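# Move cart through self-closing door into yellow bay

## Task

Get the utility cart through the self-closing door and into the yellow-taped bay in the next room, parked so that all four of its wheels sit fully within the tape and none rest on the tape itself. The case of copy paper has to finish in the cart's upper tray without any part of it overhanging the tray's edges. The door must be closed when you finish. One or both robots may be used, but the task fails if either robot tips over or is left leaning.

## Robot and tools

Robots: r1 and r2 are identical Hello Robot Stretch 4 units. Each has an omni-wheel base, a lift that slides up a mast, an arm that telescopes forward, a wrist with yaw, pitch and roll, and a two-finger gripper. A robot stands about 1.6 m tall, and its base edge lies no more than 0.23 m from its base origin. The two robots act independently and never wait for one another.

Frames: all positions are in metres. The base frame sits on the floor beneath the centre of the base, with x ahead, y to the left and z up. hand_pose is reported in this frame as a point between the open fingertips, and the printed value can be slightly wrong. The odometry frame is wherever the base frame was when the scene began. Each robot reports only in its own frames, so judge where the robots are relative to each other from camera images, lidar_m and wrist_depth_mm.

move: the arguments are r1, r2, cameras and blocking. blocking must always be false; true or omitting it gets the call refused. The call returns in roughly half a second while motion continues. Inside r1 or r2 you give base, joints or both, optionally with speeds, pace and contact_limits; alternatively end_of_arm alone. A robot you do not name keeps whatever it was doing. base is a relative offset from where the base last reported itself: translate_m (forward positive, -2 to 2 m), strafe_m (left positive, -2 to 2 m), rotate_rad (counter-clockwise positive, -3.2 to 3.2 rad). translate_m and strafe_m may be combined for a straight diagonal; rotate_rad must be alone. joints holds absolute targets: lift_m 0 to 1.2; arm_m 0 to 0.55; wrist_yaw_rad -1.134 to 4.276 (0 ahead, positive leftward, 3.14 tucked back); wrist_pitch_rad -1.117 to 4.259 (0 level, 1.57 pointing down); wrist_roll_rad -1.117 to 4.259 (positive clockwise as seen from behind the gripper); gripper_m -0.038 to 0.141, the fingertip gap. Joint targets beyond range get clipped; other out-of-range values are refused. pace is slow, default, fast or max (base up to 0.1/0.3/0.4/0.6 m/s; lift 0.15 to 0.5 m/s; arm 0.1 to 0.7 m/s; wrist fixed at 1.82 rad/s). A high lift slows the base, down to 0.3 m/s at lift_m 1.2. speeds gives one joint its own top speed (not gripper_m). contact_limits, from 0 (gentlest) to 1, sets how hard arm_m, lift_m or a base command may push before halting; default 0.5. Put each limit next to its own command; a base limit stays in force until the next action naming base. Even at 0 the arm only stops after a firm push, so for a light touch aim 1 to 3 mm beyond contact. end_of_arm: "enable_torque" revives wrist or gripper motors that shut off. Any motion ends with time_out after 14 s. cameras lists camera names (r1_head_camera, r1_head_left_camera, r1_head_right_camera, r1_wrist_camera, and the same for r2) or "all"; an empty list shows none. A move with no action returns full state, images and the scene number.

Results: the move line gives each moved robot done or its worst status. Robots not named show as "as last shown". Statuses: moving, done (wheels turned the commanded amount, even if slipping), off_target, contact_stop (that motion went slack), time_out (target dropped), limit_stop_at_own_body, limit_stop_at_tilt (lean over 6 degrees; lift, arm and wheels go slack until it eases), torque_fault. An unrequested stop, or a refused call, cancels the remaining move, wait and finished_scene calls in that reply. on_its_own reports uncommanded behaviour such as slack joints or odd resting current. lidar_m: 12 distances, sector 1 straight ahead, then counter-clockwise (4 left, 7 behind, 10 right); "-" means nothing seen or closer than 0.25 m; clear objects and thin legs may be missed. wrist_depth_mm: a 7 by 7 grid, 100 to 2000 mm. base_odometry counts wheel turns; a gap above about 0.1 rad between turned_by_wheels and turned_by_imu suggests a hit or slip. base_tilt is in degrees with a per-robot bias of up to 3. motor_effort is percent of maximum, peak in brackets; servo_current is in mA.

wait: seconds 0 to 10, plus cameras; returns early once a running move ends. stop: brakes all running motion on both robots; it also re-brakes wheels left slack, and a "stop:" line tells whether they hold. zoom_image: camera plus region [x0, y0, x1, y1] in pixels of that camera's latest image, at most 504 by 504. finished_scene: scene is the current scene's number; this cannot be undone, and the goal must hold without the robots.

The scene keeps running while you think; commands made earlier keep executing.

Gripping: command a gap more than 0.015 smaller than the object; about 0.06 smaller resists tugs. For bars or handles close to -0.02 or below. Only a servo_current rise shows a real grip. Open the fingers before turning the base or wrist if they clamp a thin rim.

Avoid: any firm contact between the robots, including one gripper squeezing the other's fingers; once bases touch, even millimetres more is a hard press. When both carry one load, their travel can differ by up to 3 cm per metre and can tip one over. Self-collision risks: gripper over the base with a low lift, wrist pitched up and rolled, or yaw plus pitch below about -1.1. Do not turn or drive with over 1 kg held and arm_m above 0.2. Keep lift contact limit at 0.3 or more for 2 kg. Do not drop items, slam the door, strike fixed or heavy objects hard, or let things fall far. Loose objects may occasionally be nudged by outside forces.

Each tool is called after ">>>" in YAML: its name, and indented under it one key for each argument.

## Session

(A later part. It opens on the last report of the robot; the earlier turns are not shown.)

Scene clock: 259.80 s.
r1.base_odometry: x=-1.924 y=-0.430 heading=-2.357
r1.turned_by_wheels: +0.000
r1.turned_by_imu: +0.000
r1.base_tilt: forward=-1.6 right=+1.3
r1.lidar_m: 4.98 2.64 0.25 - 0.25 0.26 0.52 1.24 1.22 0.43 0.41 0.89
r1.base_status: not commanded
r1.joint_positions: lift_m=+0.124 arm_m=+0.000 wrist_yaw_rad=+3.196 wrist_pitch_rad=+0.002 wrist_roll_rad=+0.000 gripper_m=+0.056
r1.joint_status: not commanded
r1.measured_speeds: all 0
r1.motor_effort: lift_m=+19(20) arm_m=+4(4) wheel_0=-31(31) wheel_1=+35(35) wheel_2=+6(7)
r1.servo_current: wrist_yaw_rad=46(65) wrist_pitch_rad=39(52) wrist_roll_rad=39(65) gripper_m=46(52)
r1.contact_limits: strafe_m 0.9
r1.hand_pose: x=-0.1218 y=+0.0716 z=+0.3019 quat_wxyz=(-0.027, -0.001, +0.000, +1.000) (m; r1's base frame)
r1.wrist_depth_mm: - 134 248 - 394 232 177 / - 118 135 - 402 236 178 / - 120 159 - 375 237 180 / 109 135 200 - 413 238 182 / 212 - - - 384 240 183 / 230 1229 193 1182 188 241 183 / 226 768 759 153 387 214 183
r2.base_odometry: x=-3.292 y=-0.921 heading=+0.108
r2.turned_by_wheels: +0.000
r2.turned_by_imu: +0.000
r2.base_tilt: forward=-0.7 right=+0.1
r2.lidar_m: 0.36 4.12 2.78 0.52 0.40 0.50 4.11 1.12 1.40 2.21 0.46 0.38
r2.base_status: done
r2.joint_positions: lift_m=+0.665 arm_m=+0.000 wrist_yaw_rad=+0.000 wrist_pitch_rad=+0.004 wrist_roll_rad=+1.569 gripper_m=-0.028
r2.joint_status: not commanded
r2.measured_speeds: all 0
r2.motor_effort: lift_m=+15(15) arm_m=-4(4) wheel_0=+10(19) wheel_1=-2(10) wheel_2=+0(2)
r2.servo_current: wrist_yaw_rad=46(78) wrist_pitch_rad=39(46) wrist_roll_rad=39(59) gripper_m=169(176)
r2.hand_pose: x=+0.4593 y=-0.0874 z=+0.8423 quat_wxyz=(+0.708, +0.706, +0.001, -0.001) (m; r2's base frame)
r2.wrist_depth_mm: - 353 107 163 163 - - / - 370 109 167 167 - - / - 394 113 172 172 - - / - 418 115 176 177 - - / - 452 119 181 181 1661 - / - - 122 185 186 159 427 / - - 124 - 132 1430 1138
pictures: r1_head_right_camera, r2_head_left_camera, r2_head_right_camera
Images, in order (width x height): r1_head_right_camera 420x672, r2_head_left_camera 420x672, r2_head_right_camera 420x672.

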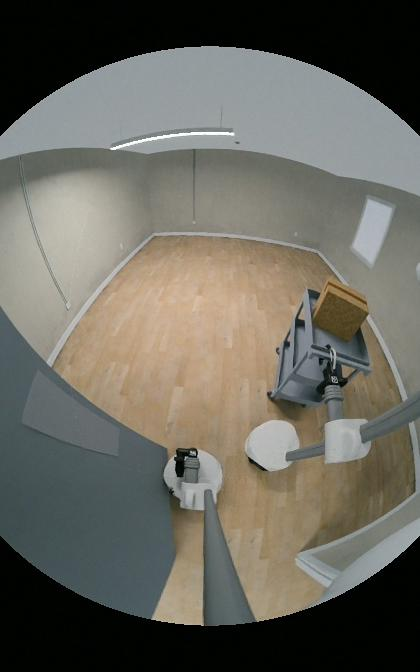

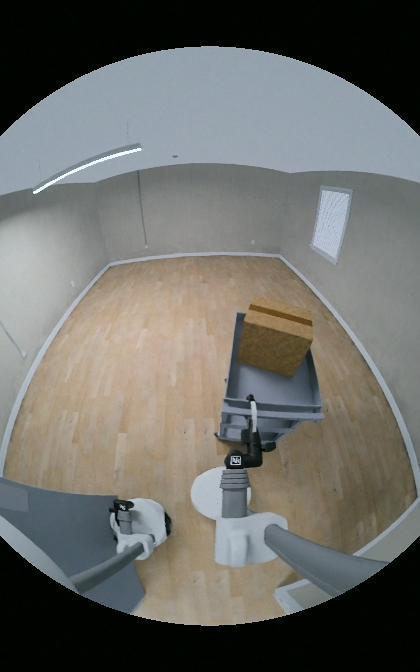

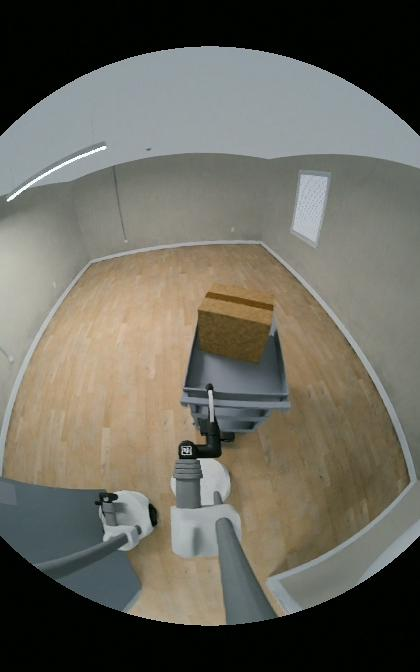

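>>> move:
  r2: {"base":{"translate_m":-0.75},"contact_limits":{"translate_m":0.3},"pace":"slow"}
  blocking: false

>>> wait:
  seconds: 3.5
  cameras: ["r1_head_right_camera"]

>>> wait:
  seconds: 5
  cameras: ["r2_head_camera","r1_head_right_camera","r2_head_left_camera","r2_head_right_camera"]

Scene clock: 266.47 s.
move: r2 moving
r1: as last shown
r1.lidar_m: 4.98 2.67 0.25 - 0.25 0.25 0.53 1.24 1.21 0.43 0.40 0.90
r1.motor_effort: lift_m=+19(20) arm_m=+4(4) wheel_0=-31(31) wheel_1=+35(35) wheel_2=+6(6)
r1.servo_current: wrist_yaw_rad=46(65) wrist_pitch_rad=39(46) wrist_roll_rad=39(65) gripper_m=39(46)
r1.contact_limits: strafe_m 0.9
r1.wrist_depth_mm: - 134 249 - 397 232 177 / - 118 135 - 402 236 179 / - 120 159 - 373 238 180 / 109 135 200 - 413 239 182 / 213 - - - 382 240 182 / 229 1229 193 1182 188 242 183 / 226 759 750 153 382 214 183
r2.base_odometry: x=-3.304 y=-0.922 heading=+0.108
r2.turned_by_wheels: +0.000
r2.turned_by_imu: +0.000
r2.base_tilt: forward=-0.6 right=+0.1
r2.lidar_m: 0.35 4.09 2.75 0.50 0.40 0.51 4.10 1.12 1.41 2.18 0.44 0.38
r2.base_status: translate_m moving
r2.joint_positions: lift_m=+0.665 arm_m=+0.000 wrist_yaw_rad=+0.002 wrist_pitch_rad=+0.004 wrist_roll_rad=+1.570 gripper_m=-0.028
r2.joint_status: not commanded
r2.measured_speeds: translate_m=-0.051 strafe_m=-0.001 rotate_rad=-0.003 lift_m=+0.000 arm_m=+0.000 wrist_yaw_rad=+0.000 wrist_pitch_rad=+0.000 wrist_roll_rad=+0.002
r2.motor_effort: lift_m=+15(15) arm_m=-3(4) wheel_0=-8(8) wheel_1=-8(10) wheel_2=+17(17)
r2.servo_current: wrist_yaw_rad=52(52) wrist_pitch_rad=39(52) wrist_roll_rad=52(52) gripper_m=163(169)
r2.contact_limits: translate_m 0.3
r2.hand_pose: x=+0.4595 y=-0.0868 z=+0.8423 quat_wxyz=(+0.708, +0.707, +0.002, -0.001) (m; r2's base frame)
r2.wrist_depth_mm: - 357 109 164 165 - - / - 373 111 168 169 - - / - 394 114 174 174 - - / - 421 117 177 178 - - / - 452 120 182 182 1708 - / - - 123 186 187 159 430 / - 145 - - 132 1464 1138
pictures: none

Scene clock: 269.97 s.
earlier move: r2 moving
r1.base_odometry: x=-1.924 y=-0.430 heading=-2.357
r1.turned_by_wheels: +0.000
r1.turned_by_imu: +0.000
r1.base_tilt: forward=-1.6 right=+1.3
r1.lidar_m: 4.98 2.66 0.25 - 0.25 0.25 0.54 1.24 0.33 0.32 0.60 0.98
r1.base_status: not commanded
r1.joint_positions: lift_m=+0.124 arm_m=+0.000 wrist_yaw_rad=+3.196 wrist_pitch_rad=+0.002 wrist_roll_rad=+0.000 gripper_m=+0.056
r1.joint_status: not commanded
r1.measured_speeds: all 0
r1.motor_effort: lift_m=+19(20) arm_m=+4(4) wheel_0=-31(31) wheel_1=+35(36) wheel_2=+6(6)
r1.servo_current: wrist_yaw_rad=33(78) wrist_pitch_rad=39(52) wrist_roll_rad=52(65) gripper_m=39(46)
r1.contact_limits: strafe_m 0.9
r1.hand_pose: x=-0.1218 y=+0.0716 z=+0.3019 quat_wxyz=(-0.027, -0.001, +0.000, +1.000) (m; r1's base frame)
r1.wrist_depth_mm: - 134 248 - 397 232 177 / - 118 135 - 399 236 179 / - 120 159 - 373 237 180 / 109 135 200 - 413 239 182 / 211 - - - 379 240 183 / 230 1205 194 1205 188 240 183 / 226 759 759 153 384 215 182
r2.base_odometry: x=-3.640 y=-0.959 heading=+0.107
r2.turned_by_wheels: -0.001
r2.turned_by_imu: -0.002
r2.base_tilt: forward=-0.6 right=+0.1
r2.lidar_m: 0.36 4.08 0.39 0.32 0.40 0.79 3.68 0.83 0.96 2.04 0.47 0.38
r2.base_status: translate_m moving
r2.joint_positions: lift_m=+0.665 arm_m=+0.000 wrist_yaw_rad=-0.004 wrist_pitch_rad=+0.004 wrist_roll_rad=+1.570 gripper_m=-0.028
r2.joint_status: not commanded
r2.measured_speeds: translate_m=-0.099 strafe_m=+0.002 rotate_rad=+0.001 lift_m=+0.000 arm_m=+0.000 wrist_yaw_rad=-0.005 wrist_pitch_rad=+0.000 wrist_roll_rad=+0.000
r2.motor_effort: lift_m=+15(15) arm_m=-3(4) wheel_0=-10(18) wheel_1=-7(10) wheel_2=+6(17)
r2.servo_current: wrist_yaw_rad=33(65) wrist_pitch_rad=39(52) wrist_roll_rad=46(59) gripper_m=163(169)
r2.contact_limits: translate_m 0.3
r2.hand_pose: x=+0.4590 y=-0.0884 z=+0.8423 quat_wxyz=(+0.707, +0.707, +0.000, -0.003) (m; r2's base frame)
r2.wrist_depth_mm: - 366 114 171 172 - - / - 377 116 174 174 - - / - 399 389 177 177 - - / - 418 120 180 181 768 - / - 445 122 183 183 - - / - - 123 185 186 158 455 / - - - - 131 1464 1182
wait: 3.50 s; no rest
pictures: r1_head_right_camera
Images, in order (width x height): r1_head_right_camera 420x672.

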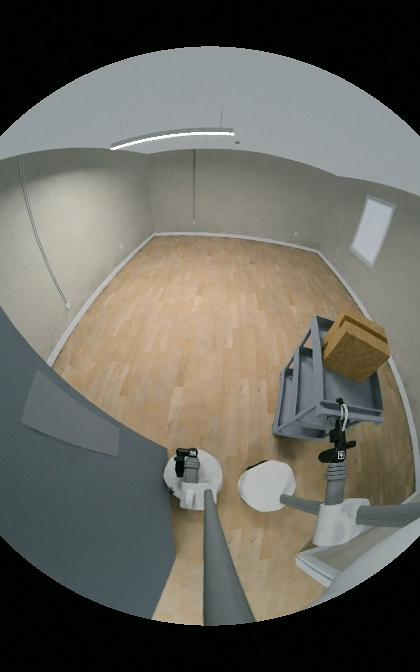

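Scene clock: 274.77 s.
earlier move: r2 done
r1.base_odometry: x=-1.924 y=-0.430 heading=-2.357
r1.turned_by_wheels: +0.000
r1.turned_by_imu: +0.000
r1.base_tilt: forward=-1.6 right=+1.3
r1.lidar_m: 4.98 2.67 0.25 - 0.25 0.26 0.54 0.45 0.47 0.50 0.59 4.18
r1.base_status: not commanded
r1.joint_positions: lift_m=+0.124 arm_m=+0.000 wrist_yaw_rad=+3.196 wrist_pitch_rad=+0.002 wrist_roll_rad=+0.000 gripper_m=+0.056
r1.joint_status: not commanded
r1.measured_speeds: all 0
r1.motor_effort: lift_m=+20(20) arm_m=+4(4) wheel_0=-31(31) wheel_1=+35(36) wheel_2=+6(7)
r1.servo_current: wrist_yaw_rad=46(78) wrist_pitch_rad=39(52) wrist_roll_rad=46(78) gripper_m=46(46)
r1.contact_limits: strafe_m 0.9
r1.hand_pose: x=-0.1218 y=+0.0716 z=+0.3019 quat_wxyz=(-0.027, -0.001, +0.000, +1.000) (m; r1's base frame)
r1.wrist_depth_mm: - 134 248 - 394 231 176 / - 118 135 - 399 235 179 / - 119 159 - 375 237 181 / 109 135 200 - 413 239 181 / 212 - - - 379 240 183 / 230 1008 193 1182 188 241 182 / 228 609 750 153 384 214 182
r2.base_odometry: x=-4.037 y=-1.002 heading=+0.107
r2.turned_by_wheels: +0.000
r2.turned_by_imu: -0.002
r2.base_tilt: forward=-0.6 right=+0.1
r2.lidar_m: 0.34 0.50 0.45 0.57 0.58 0.76 3.29 3.36 0.52 0.97 0.46 0.36
r2.base_status: done
r2.joint_positions: lift_m=+0.665 arm_m=+0.000 wrist_yaw_rad=-0.006 wrist_pitch_rad=+0.004 wrist_roll_rad=+1.570 gripper_m=-0.028
r2.joint_status: not commanded
r2.measured_speeds: all 0
r2.motor_effort: lift_m=+15(15) arm_m=-3(4) wheel_0=-12(18) wheel_1=-6(10) wheel_2=+3(17)
r2.servo_current: wrist_yaw_rad=46(65) wrist_pitch_rad=39(52) wrist_roll_rad=59(59) gripper_m=163(169)
r2.contact_limits: translate_m 0.3
r2.hand_pose: x=+0.4588 y=-0.0892 z=+0.8423 quat_wxyz=(+0.707, +0.707, -0.001, -0.004) (m; r2's base frame)
r2.wrist_depth_mm: - 362 113 169 170 - - / - 379 114 172 172 - - / - 397 117 176 176 - - / - 418 119 179 180 778 - / - 449 121 182 182 - - / - - 123 185 186 157 445 / - - - - 131 1537 1205
wait: 4.80 of 5 s (r2 has come to rest)
pictures: r1_head_right_camera, r2_head_camera, r2_head_left_camera, r2_head_right_camera
Images, in order (width x height): r1_head_right_camera 420x672, r2_head_camera 420x560, r2_head_left_camera 420x672, r2_head_right_camera 420x672.

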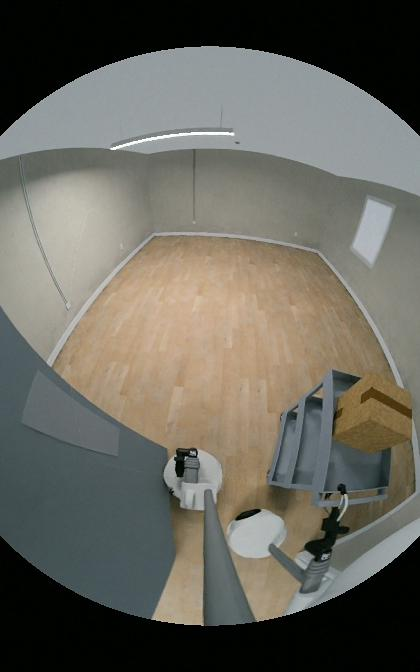

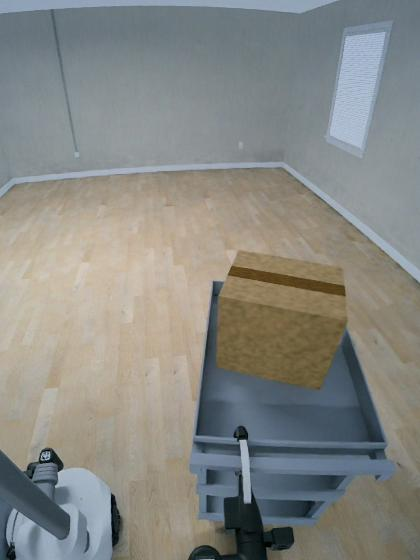

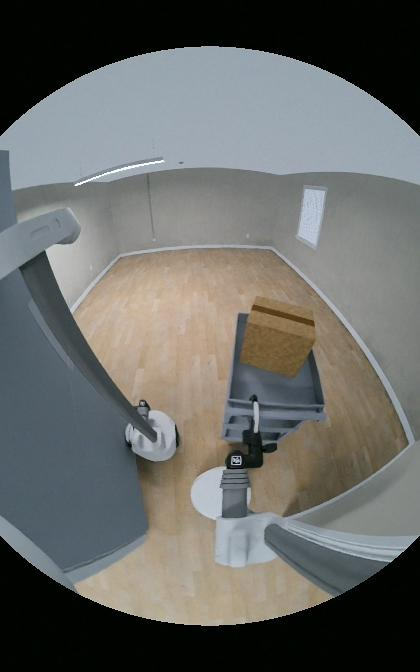

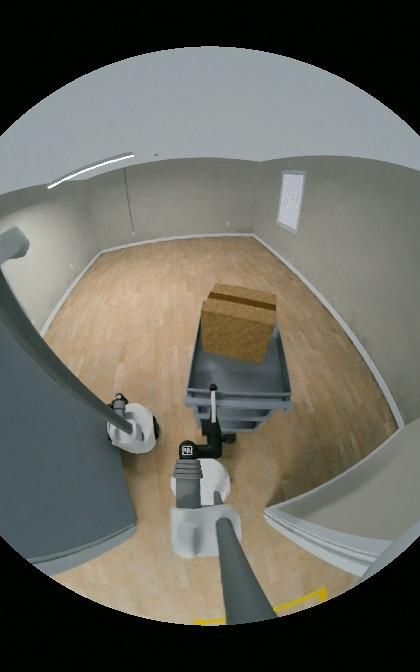

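>>> move:
  r2: {"base":{"translate_m":-0.55,"strafe_m":0.2},"contact_limits":{"translate_m":0.3},"pace":"slow"}
  blocking: false

>>> wait:
  seconds: 7
  cameras: ["r2_head_camera","r1_head_right_camera","r2_head_left_camera","r2_head_right_camera"]

Scene clock: 286.03 s.
move: r2 moving
r1: as last shown
r1.lidar_m: 4.96 2.69 0.25 - 0.25 0.26 0.52 0.47 0.48 0.50 0.58 4.17
r1.motor_effort: lift_m=+19(20) arm_m=+4(4) wheel_0=-31(31) wheel_1=+35(36) wheel_2=+6(6)
r1.servo_current: wrist_yaw_rad=26(65) wrist_pitch_rad=46(46) wrist_roll_rad=52(52) gripper_m=39(46)
r1.contact_limits: strafe_m 0.9
r1.wrist_depth_mm: - 134 249 - 399 231 177 / - 118 135 - 399 235 179 / - 120 159 - 375 237 181 / 109 135 200 - 410 239 182 / 212 - - - 382 241 183 / 230 691 193 1182 187 242 183 / 228 574 750 153 387 214 183
r2.base_odometry: x=-4.050 y=-0.998 heading=+0.106
r2.turned_by_wheels: -0.001
r2.turned_by_imu: -0.001
r2.base_tilt: forward=-0.6 right=+0.0
r2.lidar_m: 0.36 0.49 0.47 0.59 0.58 0.77 3.26 3.35 0.54 0.91 0.46 0.38
r2.base_status: translate_m moving; strafe_m moving
r2.joint_positions: lift_m=+0.665 arm_m=+0.000 wrist_yaw_rad=-0.006 wrist_pitch_rad=+0.004 wrist_roll_rad=+1.570 gripper_m=-0.028
r2.joint_status: not commanded
r2.measured_speeds: translate_m=-0.048 strafe_m=+0.017 rotate_rad=+0.000 lift_m=+0.000 arm_m=+0.000 wrist_yaw_rad=+0.000 wrist_pitch_rad=+0.000 wrist_roll_rad=+0.000
r2.motor_effort: lift_m=+15(15) arm_m=-3(4) wheel_0=-14(20) wheel_1=-7(7) wheel_2=+7(9)
r2.servo_current: wrist_yaw_rad=46(72) wrist_pitch_rad=39(52) wrist_roll_rad=52(52) gripper_m=169(169)
r2.contact_limits: translate_m 0.3
r2.hand_pose: x=+0.4588 y=-0.0892 z=+0.8423 quat_wxyz=(+0.707, +0.707, -0.001, -0.004) (m; r2's base frame)
r2.wrist_depth_mm: - 364 113 169 170 - - / - 379 114 172 173 - - / - 397 117 176 176 - - / - 418 119 179 179 788 - / - 449 121 182 183 - - / - - 123 185 187 158 442 / - 154 - - 131 1576 1205
pictures: none

Scene clock: 292.60 s.
earlier move: r2 done
r1.base_odometry: x=-1.924 y=-0.430 heading=-2.357
r1.turned_by_wheels: +0.000
r1.turned_by_imu: +0.000
r1.base_tilt: forward=-1.6 right=+1.3
r1.lidar_m: 4.97 2.64 0.25 - 0.25 0.26 0.56 0.54 0.51 0.55 2.94 4.19
r1.base_status: not commanded
r1.joint_positions: lift_m=+0.124 arm_m=+0.000 wrist_yaw_rad=+3.196 wrist_pitch_rad=+0.002 wrist_roll_rad=+0.000 gripper_m=+0.056
r1.joint_status: not commanded
r1.measured_speeds: all 0
r1.motor_effort: lift_m=+20(20) arm_m=+4(4) wheel_0=-31(31) wheel_1=+35(36) wheel_2=+6(7)
r1.servo_current: wrist_yaw_rad=39(78) wrist_pitch_rad=39(52) wrist_roll_rad=46(78) gripper_m=46(52)
r1.contact_limits: strafe_m 0.9
r1.hand_pose: x=-0.1218 y=+0.0716 z=+0.3019 quat_wxyz=(-0.027, -0.001, +0.000, +1.000) (m; r1's base frame)
r1.wrist_depth_mm: - 134 249 - 392 231 177 / - 118 135 - 402 235 178 / - 120 158 - 373 238 181 / 109 135 200 - 415 239 181 / 211 1708 960 1160 382 241 182 / 216 1098 192 991 187 240 182 / 228 759 759 153 384 214 183
r2.base_odometry: x=-4.605 y=-0.861 heading=+0.105
r2.turned_by_wheels: -0.001
r2.turned_by_imu: -0.008
r2.base_tilt: forward=-0.6 right=+0.1
r2.lidar_m: 0.39 0.56 0.32 0.32 2.25 2.82 2.74 2.78 2.75 0.66 0.38 0.36
r2.base_status: done
r2.joint_positions: lift_m=+0.665 arm_m=+0.000 wrist_yaw_rad=-0.016 wrist_pitch_rad=+0.004 wrist_roll_rad=+1.568 gripper_m=-0.028
r2.joint_status: not commanded
r2.measured_speeds: all 0
r2.motor_effort: lift_m=+15(15) arm_m=-4(4) wheel_0=-15(21) wheel_1=-8(10) wheel_2=-1(9)
r2.servo_current: wrist_yaw_rad=85(98) wrist_pitch_rad=46(52) wrist_roll_rad=52(59) gripper_m=163(176)
r2.contact_limits: translate_m 0.3
r2.hand_pose: x=+0.4579 y=-0.0920 z=+0.8423 quat_wxyz=(+0.708, +0.706, -0.004, -0.007) (m; r2's base frame)
r2.wrist_depth_mm: 349 342 - 142 141 - - / - 368 - 148 149 - - / - 404 - 158 158 - - / - - 102 168 168 1576 - / - - 111 180 180 1464 459 / - - 120 190 191 157 1060 / - - - - 203 234 232
wait: 6.57 of 7 s (r2 has come to rest)
pictures: r1_head_right_camera, r2_head_camera, r2_head_left_camera, r2_head_right_camera
Images, in order (width x height): r1_head_right_camera 420x672, r2_head_camera 420x560, r2_head_left_camera 420x672, r2_head_right_camera 420x672.

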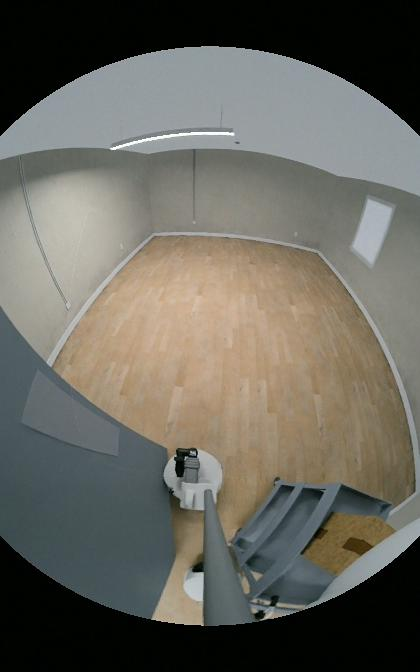

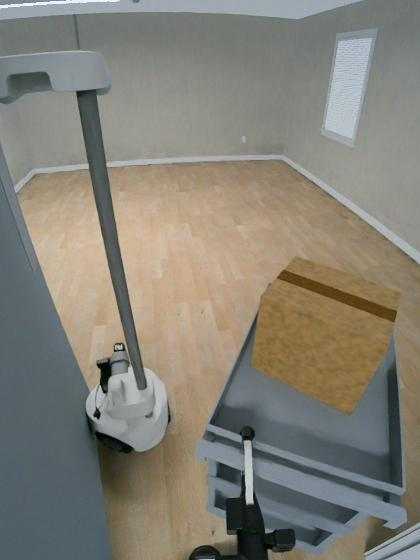

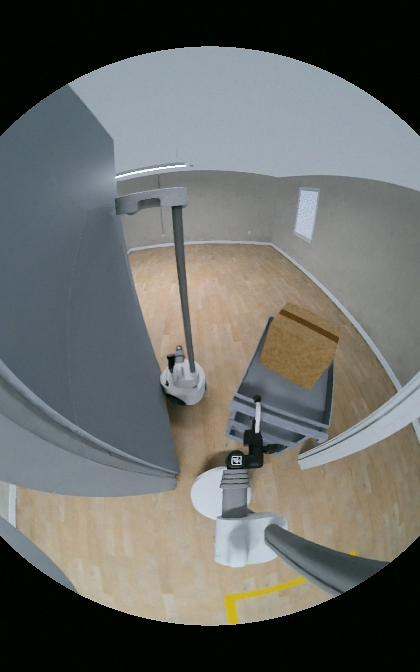

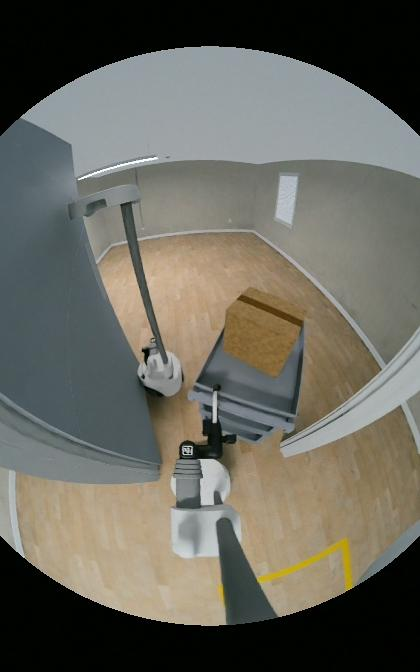

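>>> move:
  r2: {"base":{"translate_m":-0.85,"strafe_m":-0.02},"contact_limits":{"translate_m":0.3},"pace":"slow"}
  blocking: false

>>> wait:
  seconds: 5
  cameras: ["r2_head_camera"]

>>> wait:
  seconds: 5
  cameras: ["r2_head_camera","r1_head_right_camera","r2_head_left_camera","r2_head_right_camera"]

Scene clock: 308.67 s.
move: r2 moving
r1: as last shown
r1.base_tilt: forward=-1.6 right=+1.2
r1.lidar_m: 4.98 2.67 0.25 - 0.25 0.25 0.56 0.52 0.53 0.58 2.94 4.17
r1.motor_effort: lift_m=+20(20) arm_m=+4(4) wheel_0=-31(31) wheel_1=+35(35) wheel_2=+6(6)
r1.servo_current: wrist_yaw_rad=52(65) wrist_pitch_rad=39(46) wrist_roll_rad=52(65) gripper_m=39(46)
r1.contact_limits: strafe_m 0.9
r1.wrist_depth_mm: - 134 248 - 392 233 177 / - 118 135 - 399 236 179 / - 120 159 - 373 237 180 / 109 135 201 - 410 239 181 / 213 1756 960 1138 379 240 182 / 217 1118 191 991 187 240 183 / 228 759 759 154 387 214 183
r2.base_odometry: x=-4.618 y=-0.862 heading=+0.104
r2.turned_by_wheels: -0.001
r2.turned_by_imu: -0.001
r2.base_tilt: forward=-0.7 right=+0.1
r2.lidar_m: 0.39 0.56 0.32 0.32 2.21 2.79 2.76 2.79 2.73 0.69 0.35 0.33
r2.base_status: translate_m moving; strafe_m moving
r2.joint_positions: lift_m=+0.665 arm_m=+0.000 wrist_yaw_rad=-0.016 wrist_pitch_rad=+0.004 wrist_roll_rad=+1.568 gripper_m=-0.028
r2.joint_status: not commanded
r2.measured_speeds: translate_m=-0.047 strafe_m=-0.001 rotate_rad=+0.001 lift_m=+0.000 arm_m=+0.000 wrist_yaw_rad=+0.000 wrist_pitch_rad=+0.000 wrist_roll_rad=+0.000
r2.motor_effort: lift_m=+15(15) arm_m=-3(4) wheel_0=-15(21) wheel_1=-9(11) wheel_2=+3(5)
r2.servo_current: wrist_yaw_rad=85(98) wrist_pitch_rad=46(46) wrist_roll_rad=46(52) gripper_m=163(169)
r2.contact_limits: translate_m 0.3
r2.hand_pose: x=+0.4579 y=-0.0920 z=+0.8423 quat_wxyz=(+0.708, +0.706, -0.004, -0.007) (m; r2's base frame)
r2.wrist_depth_mm: 347 342 - 142 141 - - / - 368 - 148 149 - - / - 404 - 158 158 - - / - - 103 168 168 1576 - / - - 111 180 180 1576 455 / - - 121 189 191 157 1042 / - - - - 138 235 231
pictures: none

Scene clock: 313.67 s.
earlier move: r2 moving
r1.base_odometry: x=-1.924 y=-0.430 heading=-2.357
r1.turned_by_wheels: +0.000
r1.turned_by_imu: +0.000
r1.base_tilt: forward=-1.6 right=+1.3
r1.lidar_m: 4.98 2.67 0.25 - 0.25 0.25 0.55 0.58 0.82 2.78 2.93 4.21
r1.base_status: not commanded
r1.joint_positions: lift_m=+0.124 arm_m=+0.000 wrist_yaw_rad=+3.196 wrist_pitch_rad=+0.002 wrist_roll_rad=+0.000 gripper_m=+0.056
r1.joint_status: not commanded
r1.measured_speeds: all 0
r1.motor_effort: lift_m=+20(20) arm_m=+4(4) wheel_0=-30(31) wheel_1=+35(36) wheel_2=+6(7)
r1.servo_current: wrist_yaw_rad=46(65) wrist_pitch_rad=52(52) wrist_roll_rad=52(72) gripper_m=46(52)
r1.contact_limits: strafe_m 0.9
r1.hand_pose: x=-0.1218 y=+0.0716 z=+0.3019 quat_wxyz=(-0.027, -0.001, +0.000, +1.000) (m; r1's base frame)
r1.wrist_depth_mm: - 134 1366 - 394 231 177 / - 119 135 - 402 235 179 / - 120 158 - 373 238 181 / 109 135 195 - 413 239 181 / 137 - 1397 1397 382 241 182 / 217 1098 192 1160 187 239 183 / 226 759 750 153 387 214 183
r2.base_odometry: x=-5.101 y=-0.925 heading=+0.106
r2.turned_by_wheels: +0.002
r2.turned_by_imu: +0.003
r2.base_tilt: forward=-0.7 right=+0.0
r2.lidar_m: 0.36 0.59 0.70 1.44 2.15 2.49 2.26 2.29 2.82 2.59 0.44 0.36
r2.base_status: translate_m moving; strafe_m moving
r2.joint_positions: lift_m=+0.665 arm_m=+0.000 wrist_yaw_rad=+0.007 wrist_pitch_rad=+0.004 wrist_roll_rad=+1.570 gripper_m=-0.028
r2.joint_status: not commanded
r2.measured_speeds: translate_m=-0.100 strafe_m=-0.001 rotate_rad=+0.001 lift_m=+0.000 arm_m=+0.000 wrist_yaw_rad=+0.004 wrist_pitch_rad=+0.000 wrist_roll_rad=+0.002
r2.motor_effort: lift_m=+15(15) arm_m=-3(4) wheel_0=+1(21) wheel_1=-5(11) wheel_2=+13(14)
r2.servo_current: wrist_yaw_rad=46(98) wrist_pitch_rad=46(52) wrist_roll_rad=33(65) gripper_m=163(176)
r2.contact_limits: translate_m 0.3
r2.hand_pose: x=+0.4599 y=-0.0855 z=+0.8423 quat_wxyz=(+0.707, +0.707, +0.004, +0.001) (m; r2's base frame)
r2.wrist_depth_mm: 355 351 102 157 158 - - / - 368 106 162 163 732 - / - 394 109 169 169 - - / - 424 113 175 175 - - / - - 117 181 181 1576 469 / - 1118 122 187 188 162 1060 / - 154 - - 139 1042 -
wait: 5.00 s; no rest
pictures: r2_head_camera
Images, in order (width x height): r2_head_camera 420x560.

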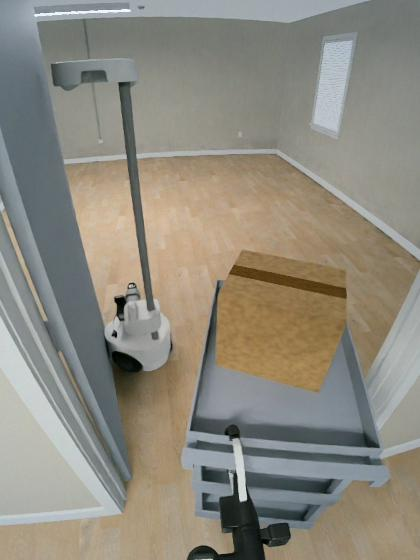

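Scene clock: 317.93 s.
earlier move: r2 done
r1.base_odometry: x=-1.924 y=-0.430 heading=-2.357
r1.turned_by_wheels: +0.000
r1.turned_by_imu: +0.000
r1.base_tilt: forward=-1.6 right=+1.3
r1.lidar_m: 4.98 2.65 0.25 - 0.25 0.25 0.56 0.85 1.23 2.79 2.93 4.17
r1.base_status: not commanded
r1.joint_positions: lift_m=+0.124 arm_m=+0.000 wrist_yaw_rad=+3.196 wrist_pitch_rad=+0.002 wrist_roll_rad=+0.000 gripper_m=+0.056
r1.joint_status: not commanded
r1.measured_speeds: all 0
r1.motor_effort: lift_m=+19(20) arm_m=+4(4) wheel_0=-31(31) wheel_1=+35(36) wheel_2=+6(7)
r1.servo_current: wrist_yaw_rad=39(78) wrist_pitch_rad=46(52) wrist_roll_rad=39(72) gripper_m=46(52)
r1.contact_limits: strafe_m 0.9
r1.hand_pose: x=-0.1218 y=+0.0716 z=+0.3019 quat_wxyz=(-0.027, -0.001, +0.000, +1.000) (m; r1's base frame)
r1.wrist_depth_mm: - 134 248 - 392 230 176 / - 119 135 - 402 236 179 / - 120 159 - 375 237 180 / 109 135 200 - 413 238 182 / 137 - - 1708 382 239 183 / 219 1205 191 1182 188 241 183 / 225 750 750 153 384 214 182
r2.base_odometry: x=-5.448 y=-0.970 heading=+0.106
r2.turned_by_wheels: +0.000
r2.turned_by_imu: +0.003
r2.base_tilt: forward=-0.7 right=+0.0
r2.lidar_m: 0.34 0.90 1.12 2.12 2.16 2.12 1.91 1.97 2.47 2.63 0.50 0.39
r2.base_status: done
r2.joint_positions: lift_m=+0.665 arm_m=+0.000 wrist_yaw_rad=+0.010 wrist_pitch_rad=+0.004 wrist_roll_rad=+1.572 gripper_m=-0.028
r2.joint_status: not commanded
r2.measured_speeds: all 0
r2.motor_effort: lift_m=+15(15) arm_m=-3(4) wheel_0=+3(21) wheel_1=-4(11) wheel_2=+11(16)
r2.servo_current: wrist_yaw_rad=65(98) wrist_pitch_rad=46(52) wrist_roll_rad=46(65) gripper_m=163(176)
r2.contact_limits: translate_m 0.3
r2.hand_pose: x=+0.4602 y=-0.0845 z=+0.8423 quat_wxyz=(+0.707, +0.707, +0.005, +0.002) (m; r2's base frame)
r2.wrist_depth_mm: - 373 120 179 179 668 - / - 382 120 179 180 768 - / - 399 121 181 182 778 - / - 413 122 182 182 778 - / - 436 123 184 185 - - / - 449 125 185 186 162 462 / - 136 - - 131 154 -
wait: 4.27 of 5 s (r2 has come to rest)
pictures: r1_head_right_camera, r2_head_camera, r2_head_left_camera, r2_head_right_camera
Images, in order (width x height): r1_head_right_camera 420x672, r2_head_camera 420x560, r2_head_left_camera 420x672, r2_head_right_camera 420x672.

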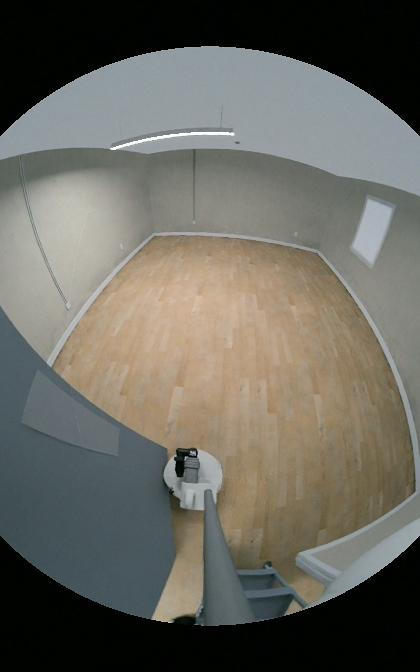

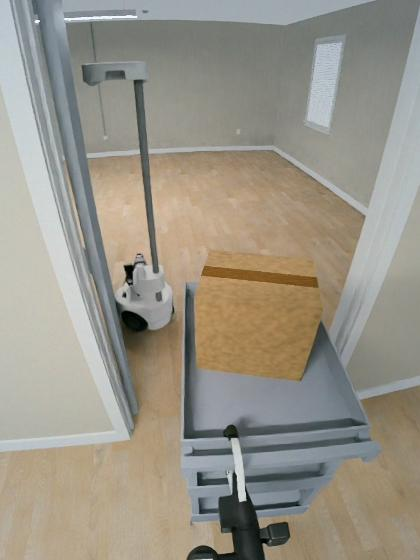

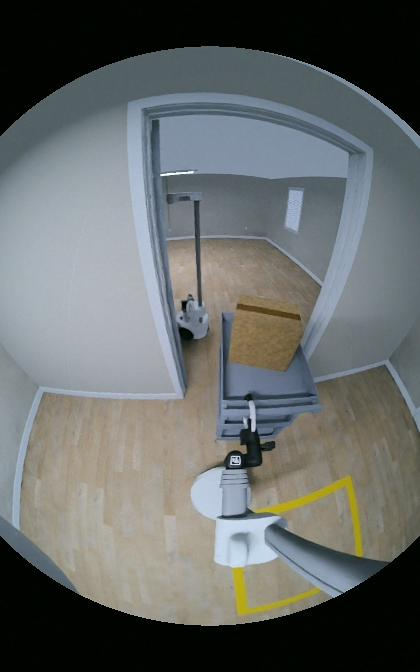

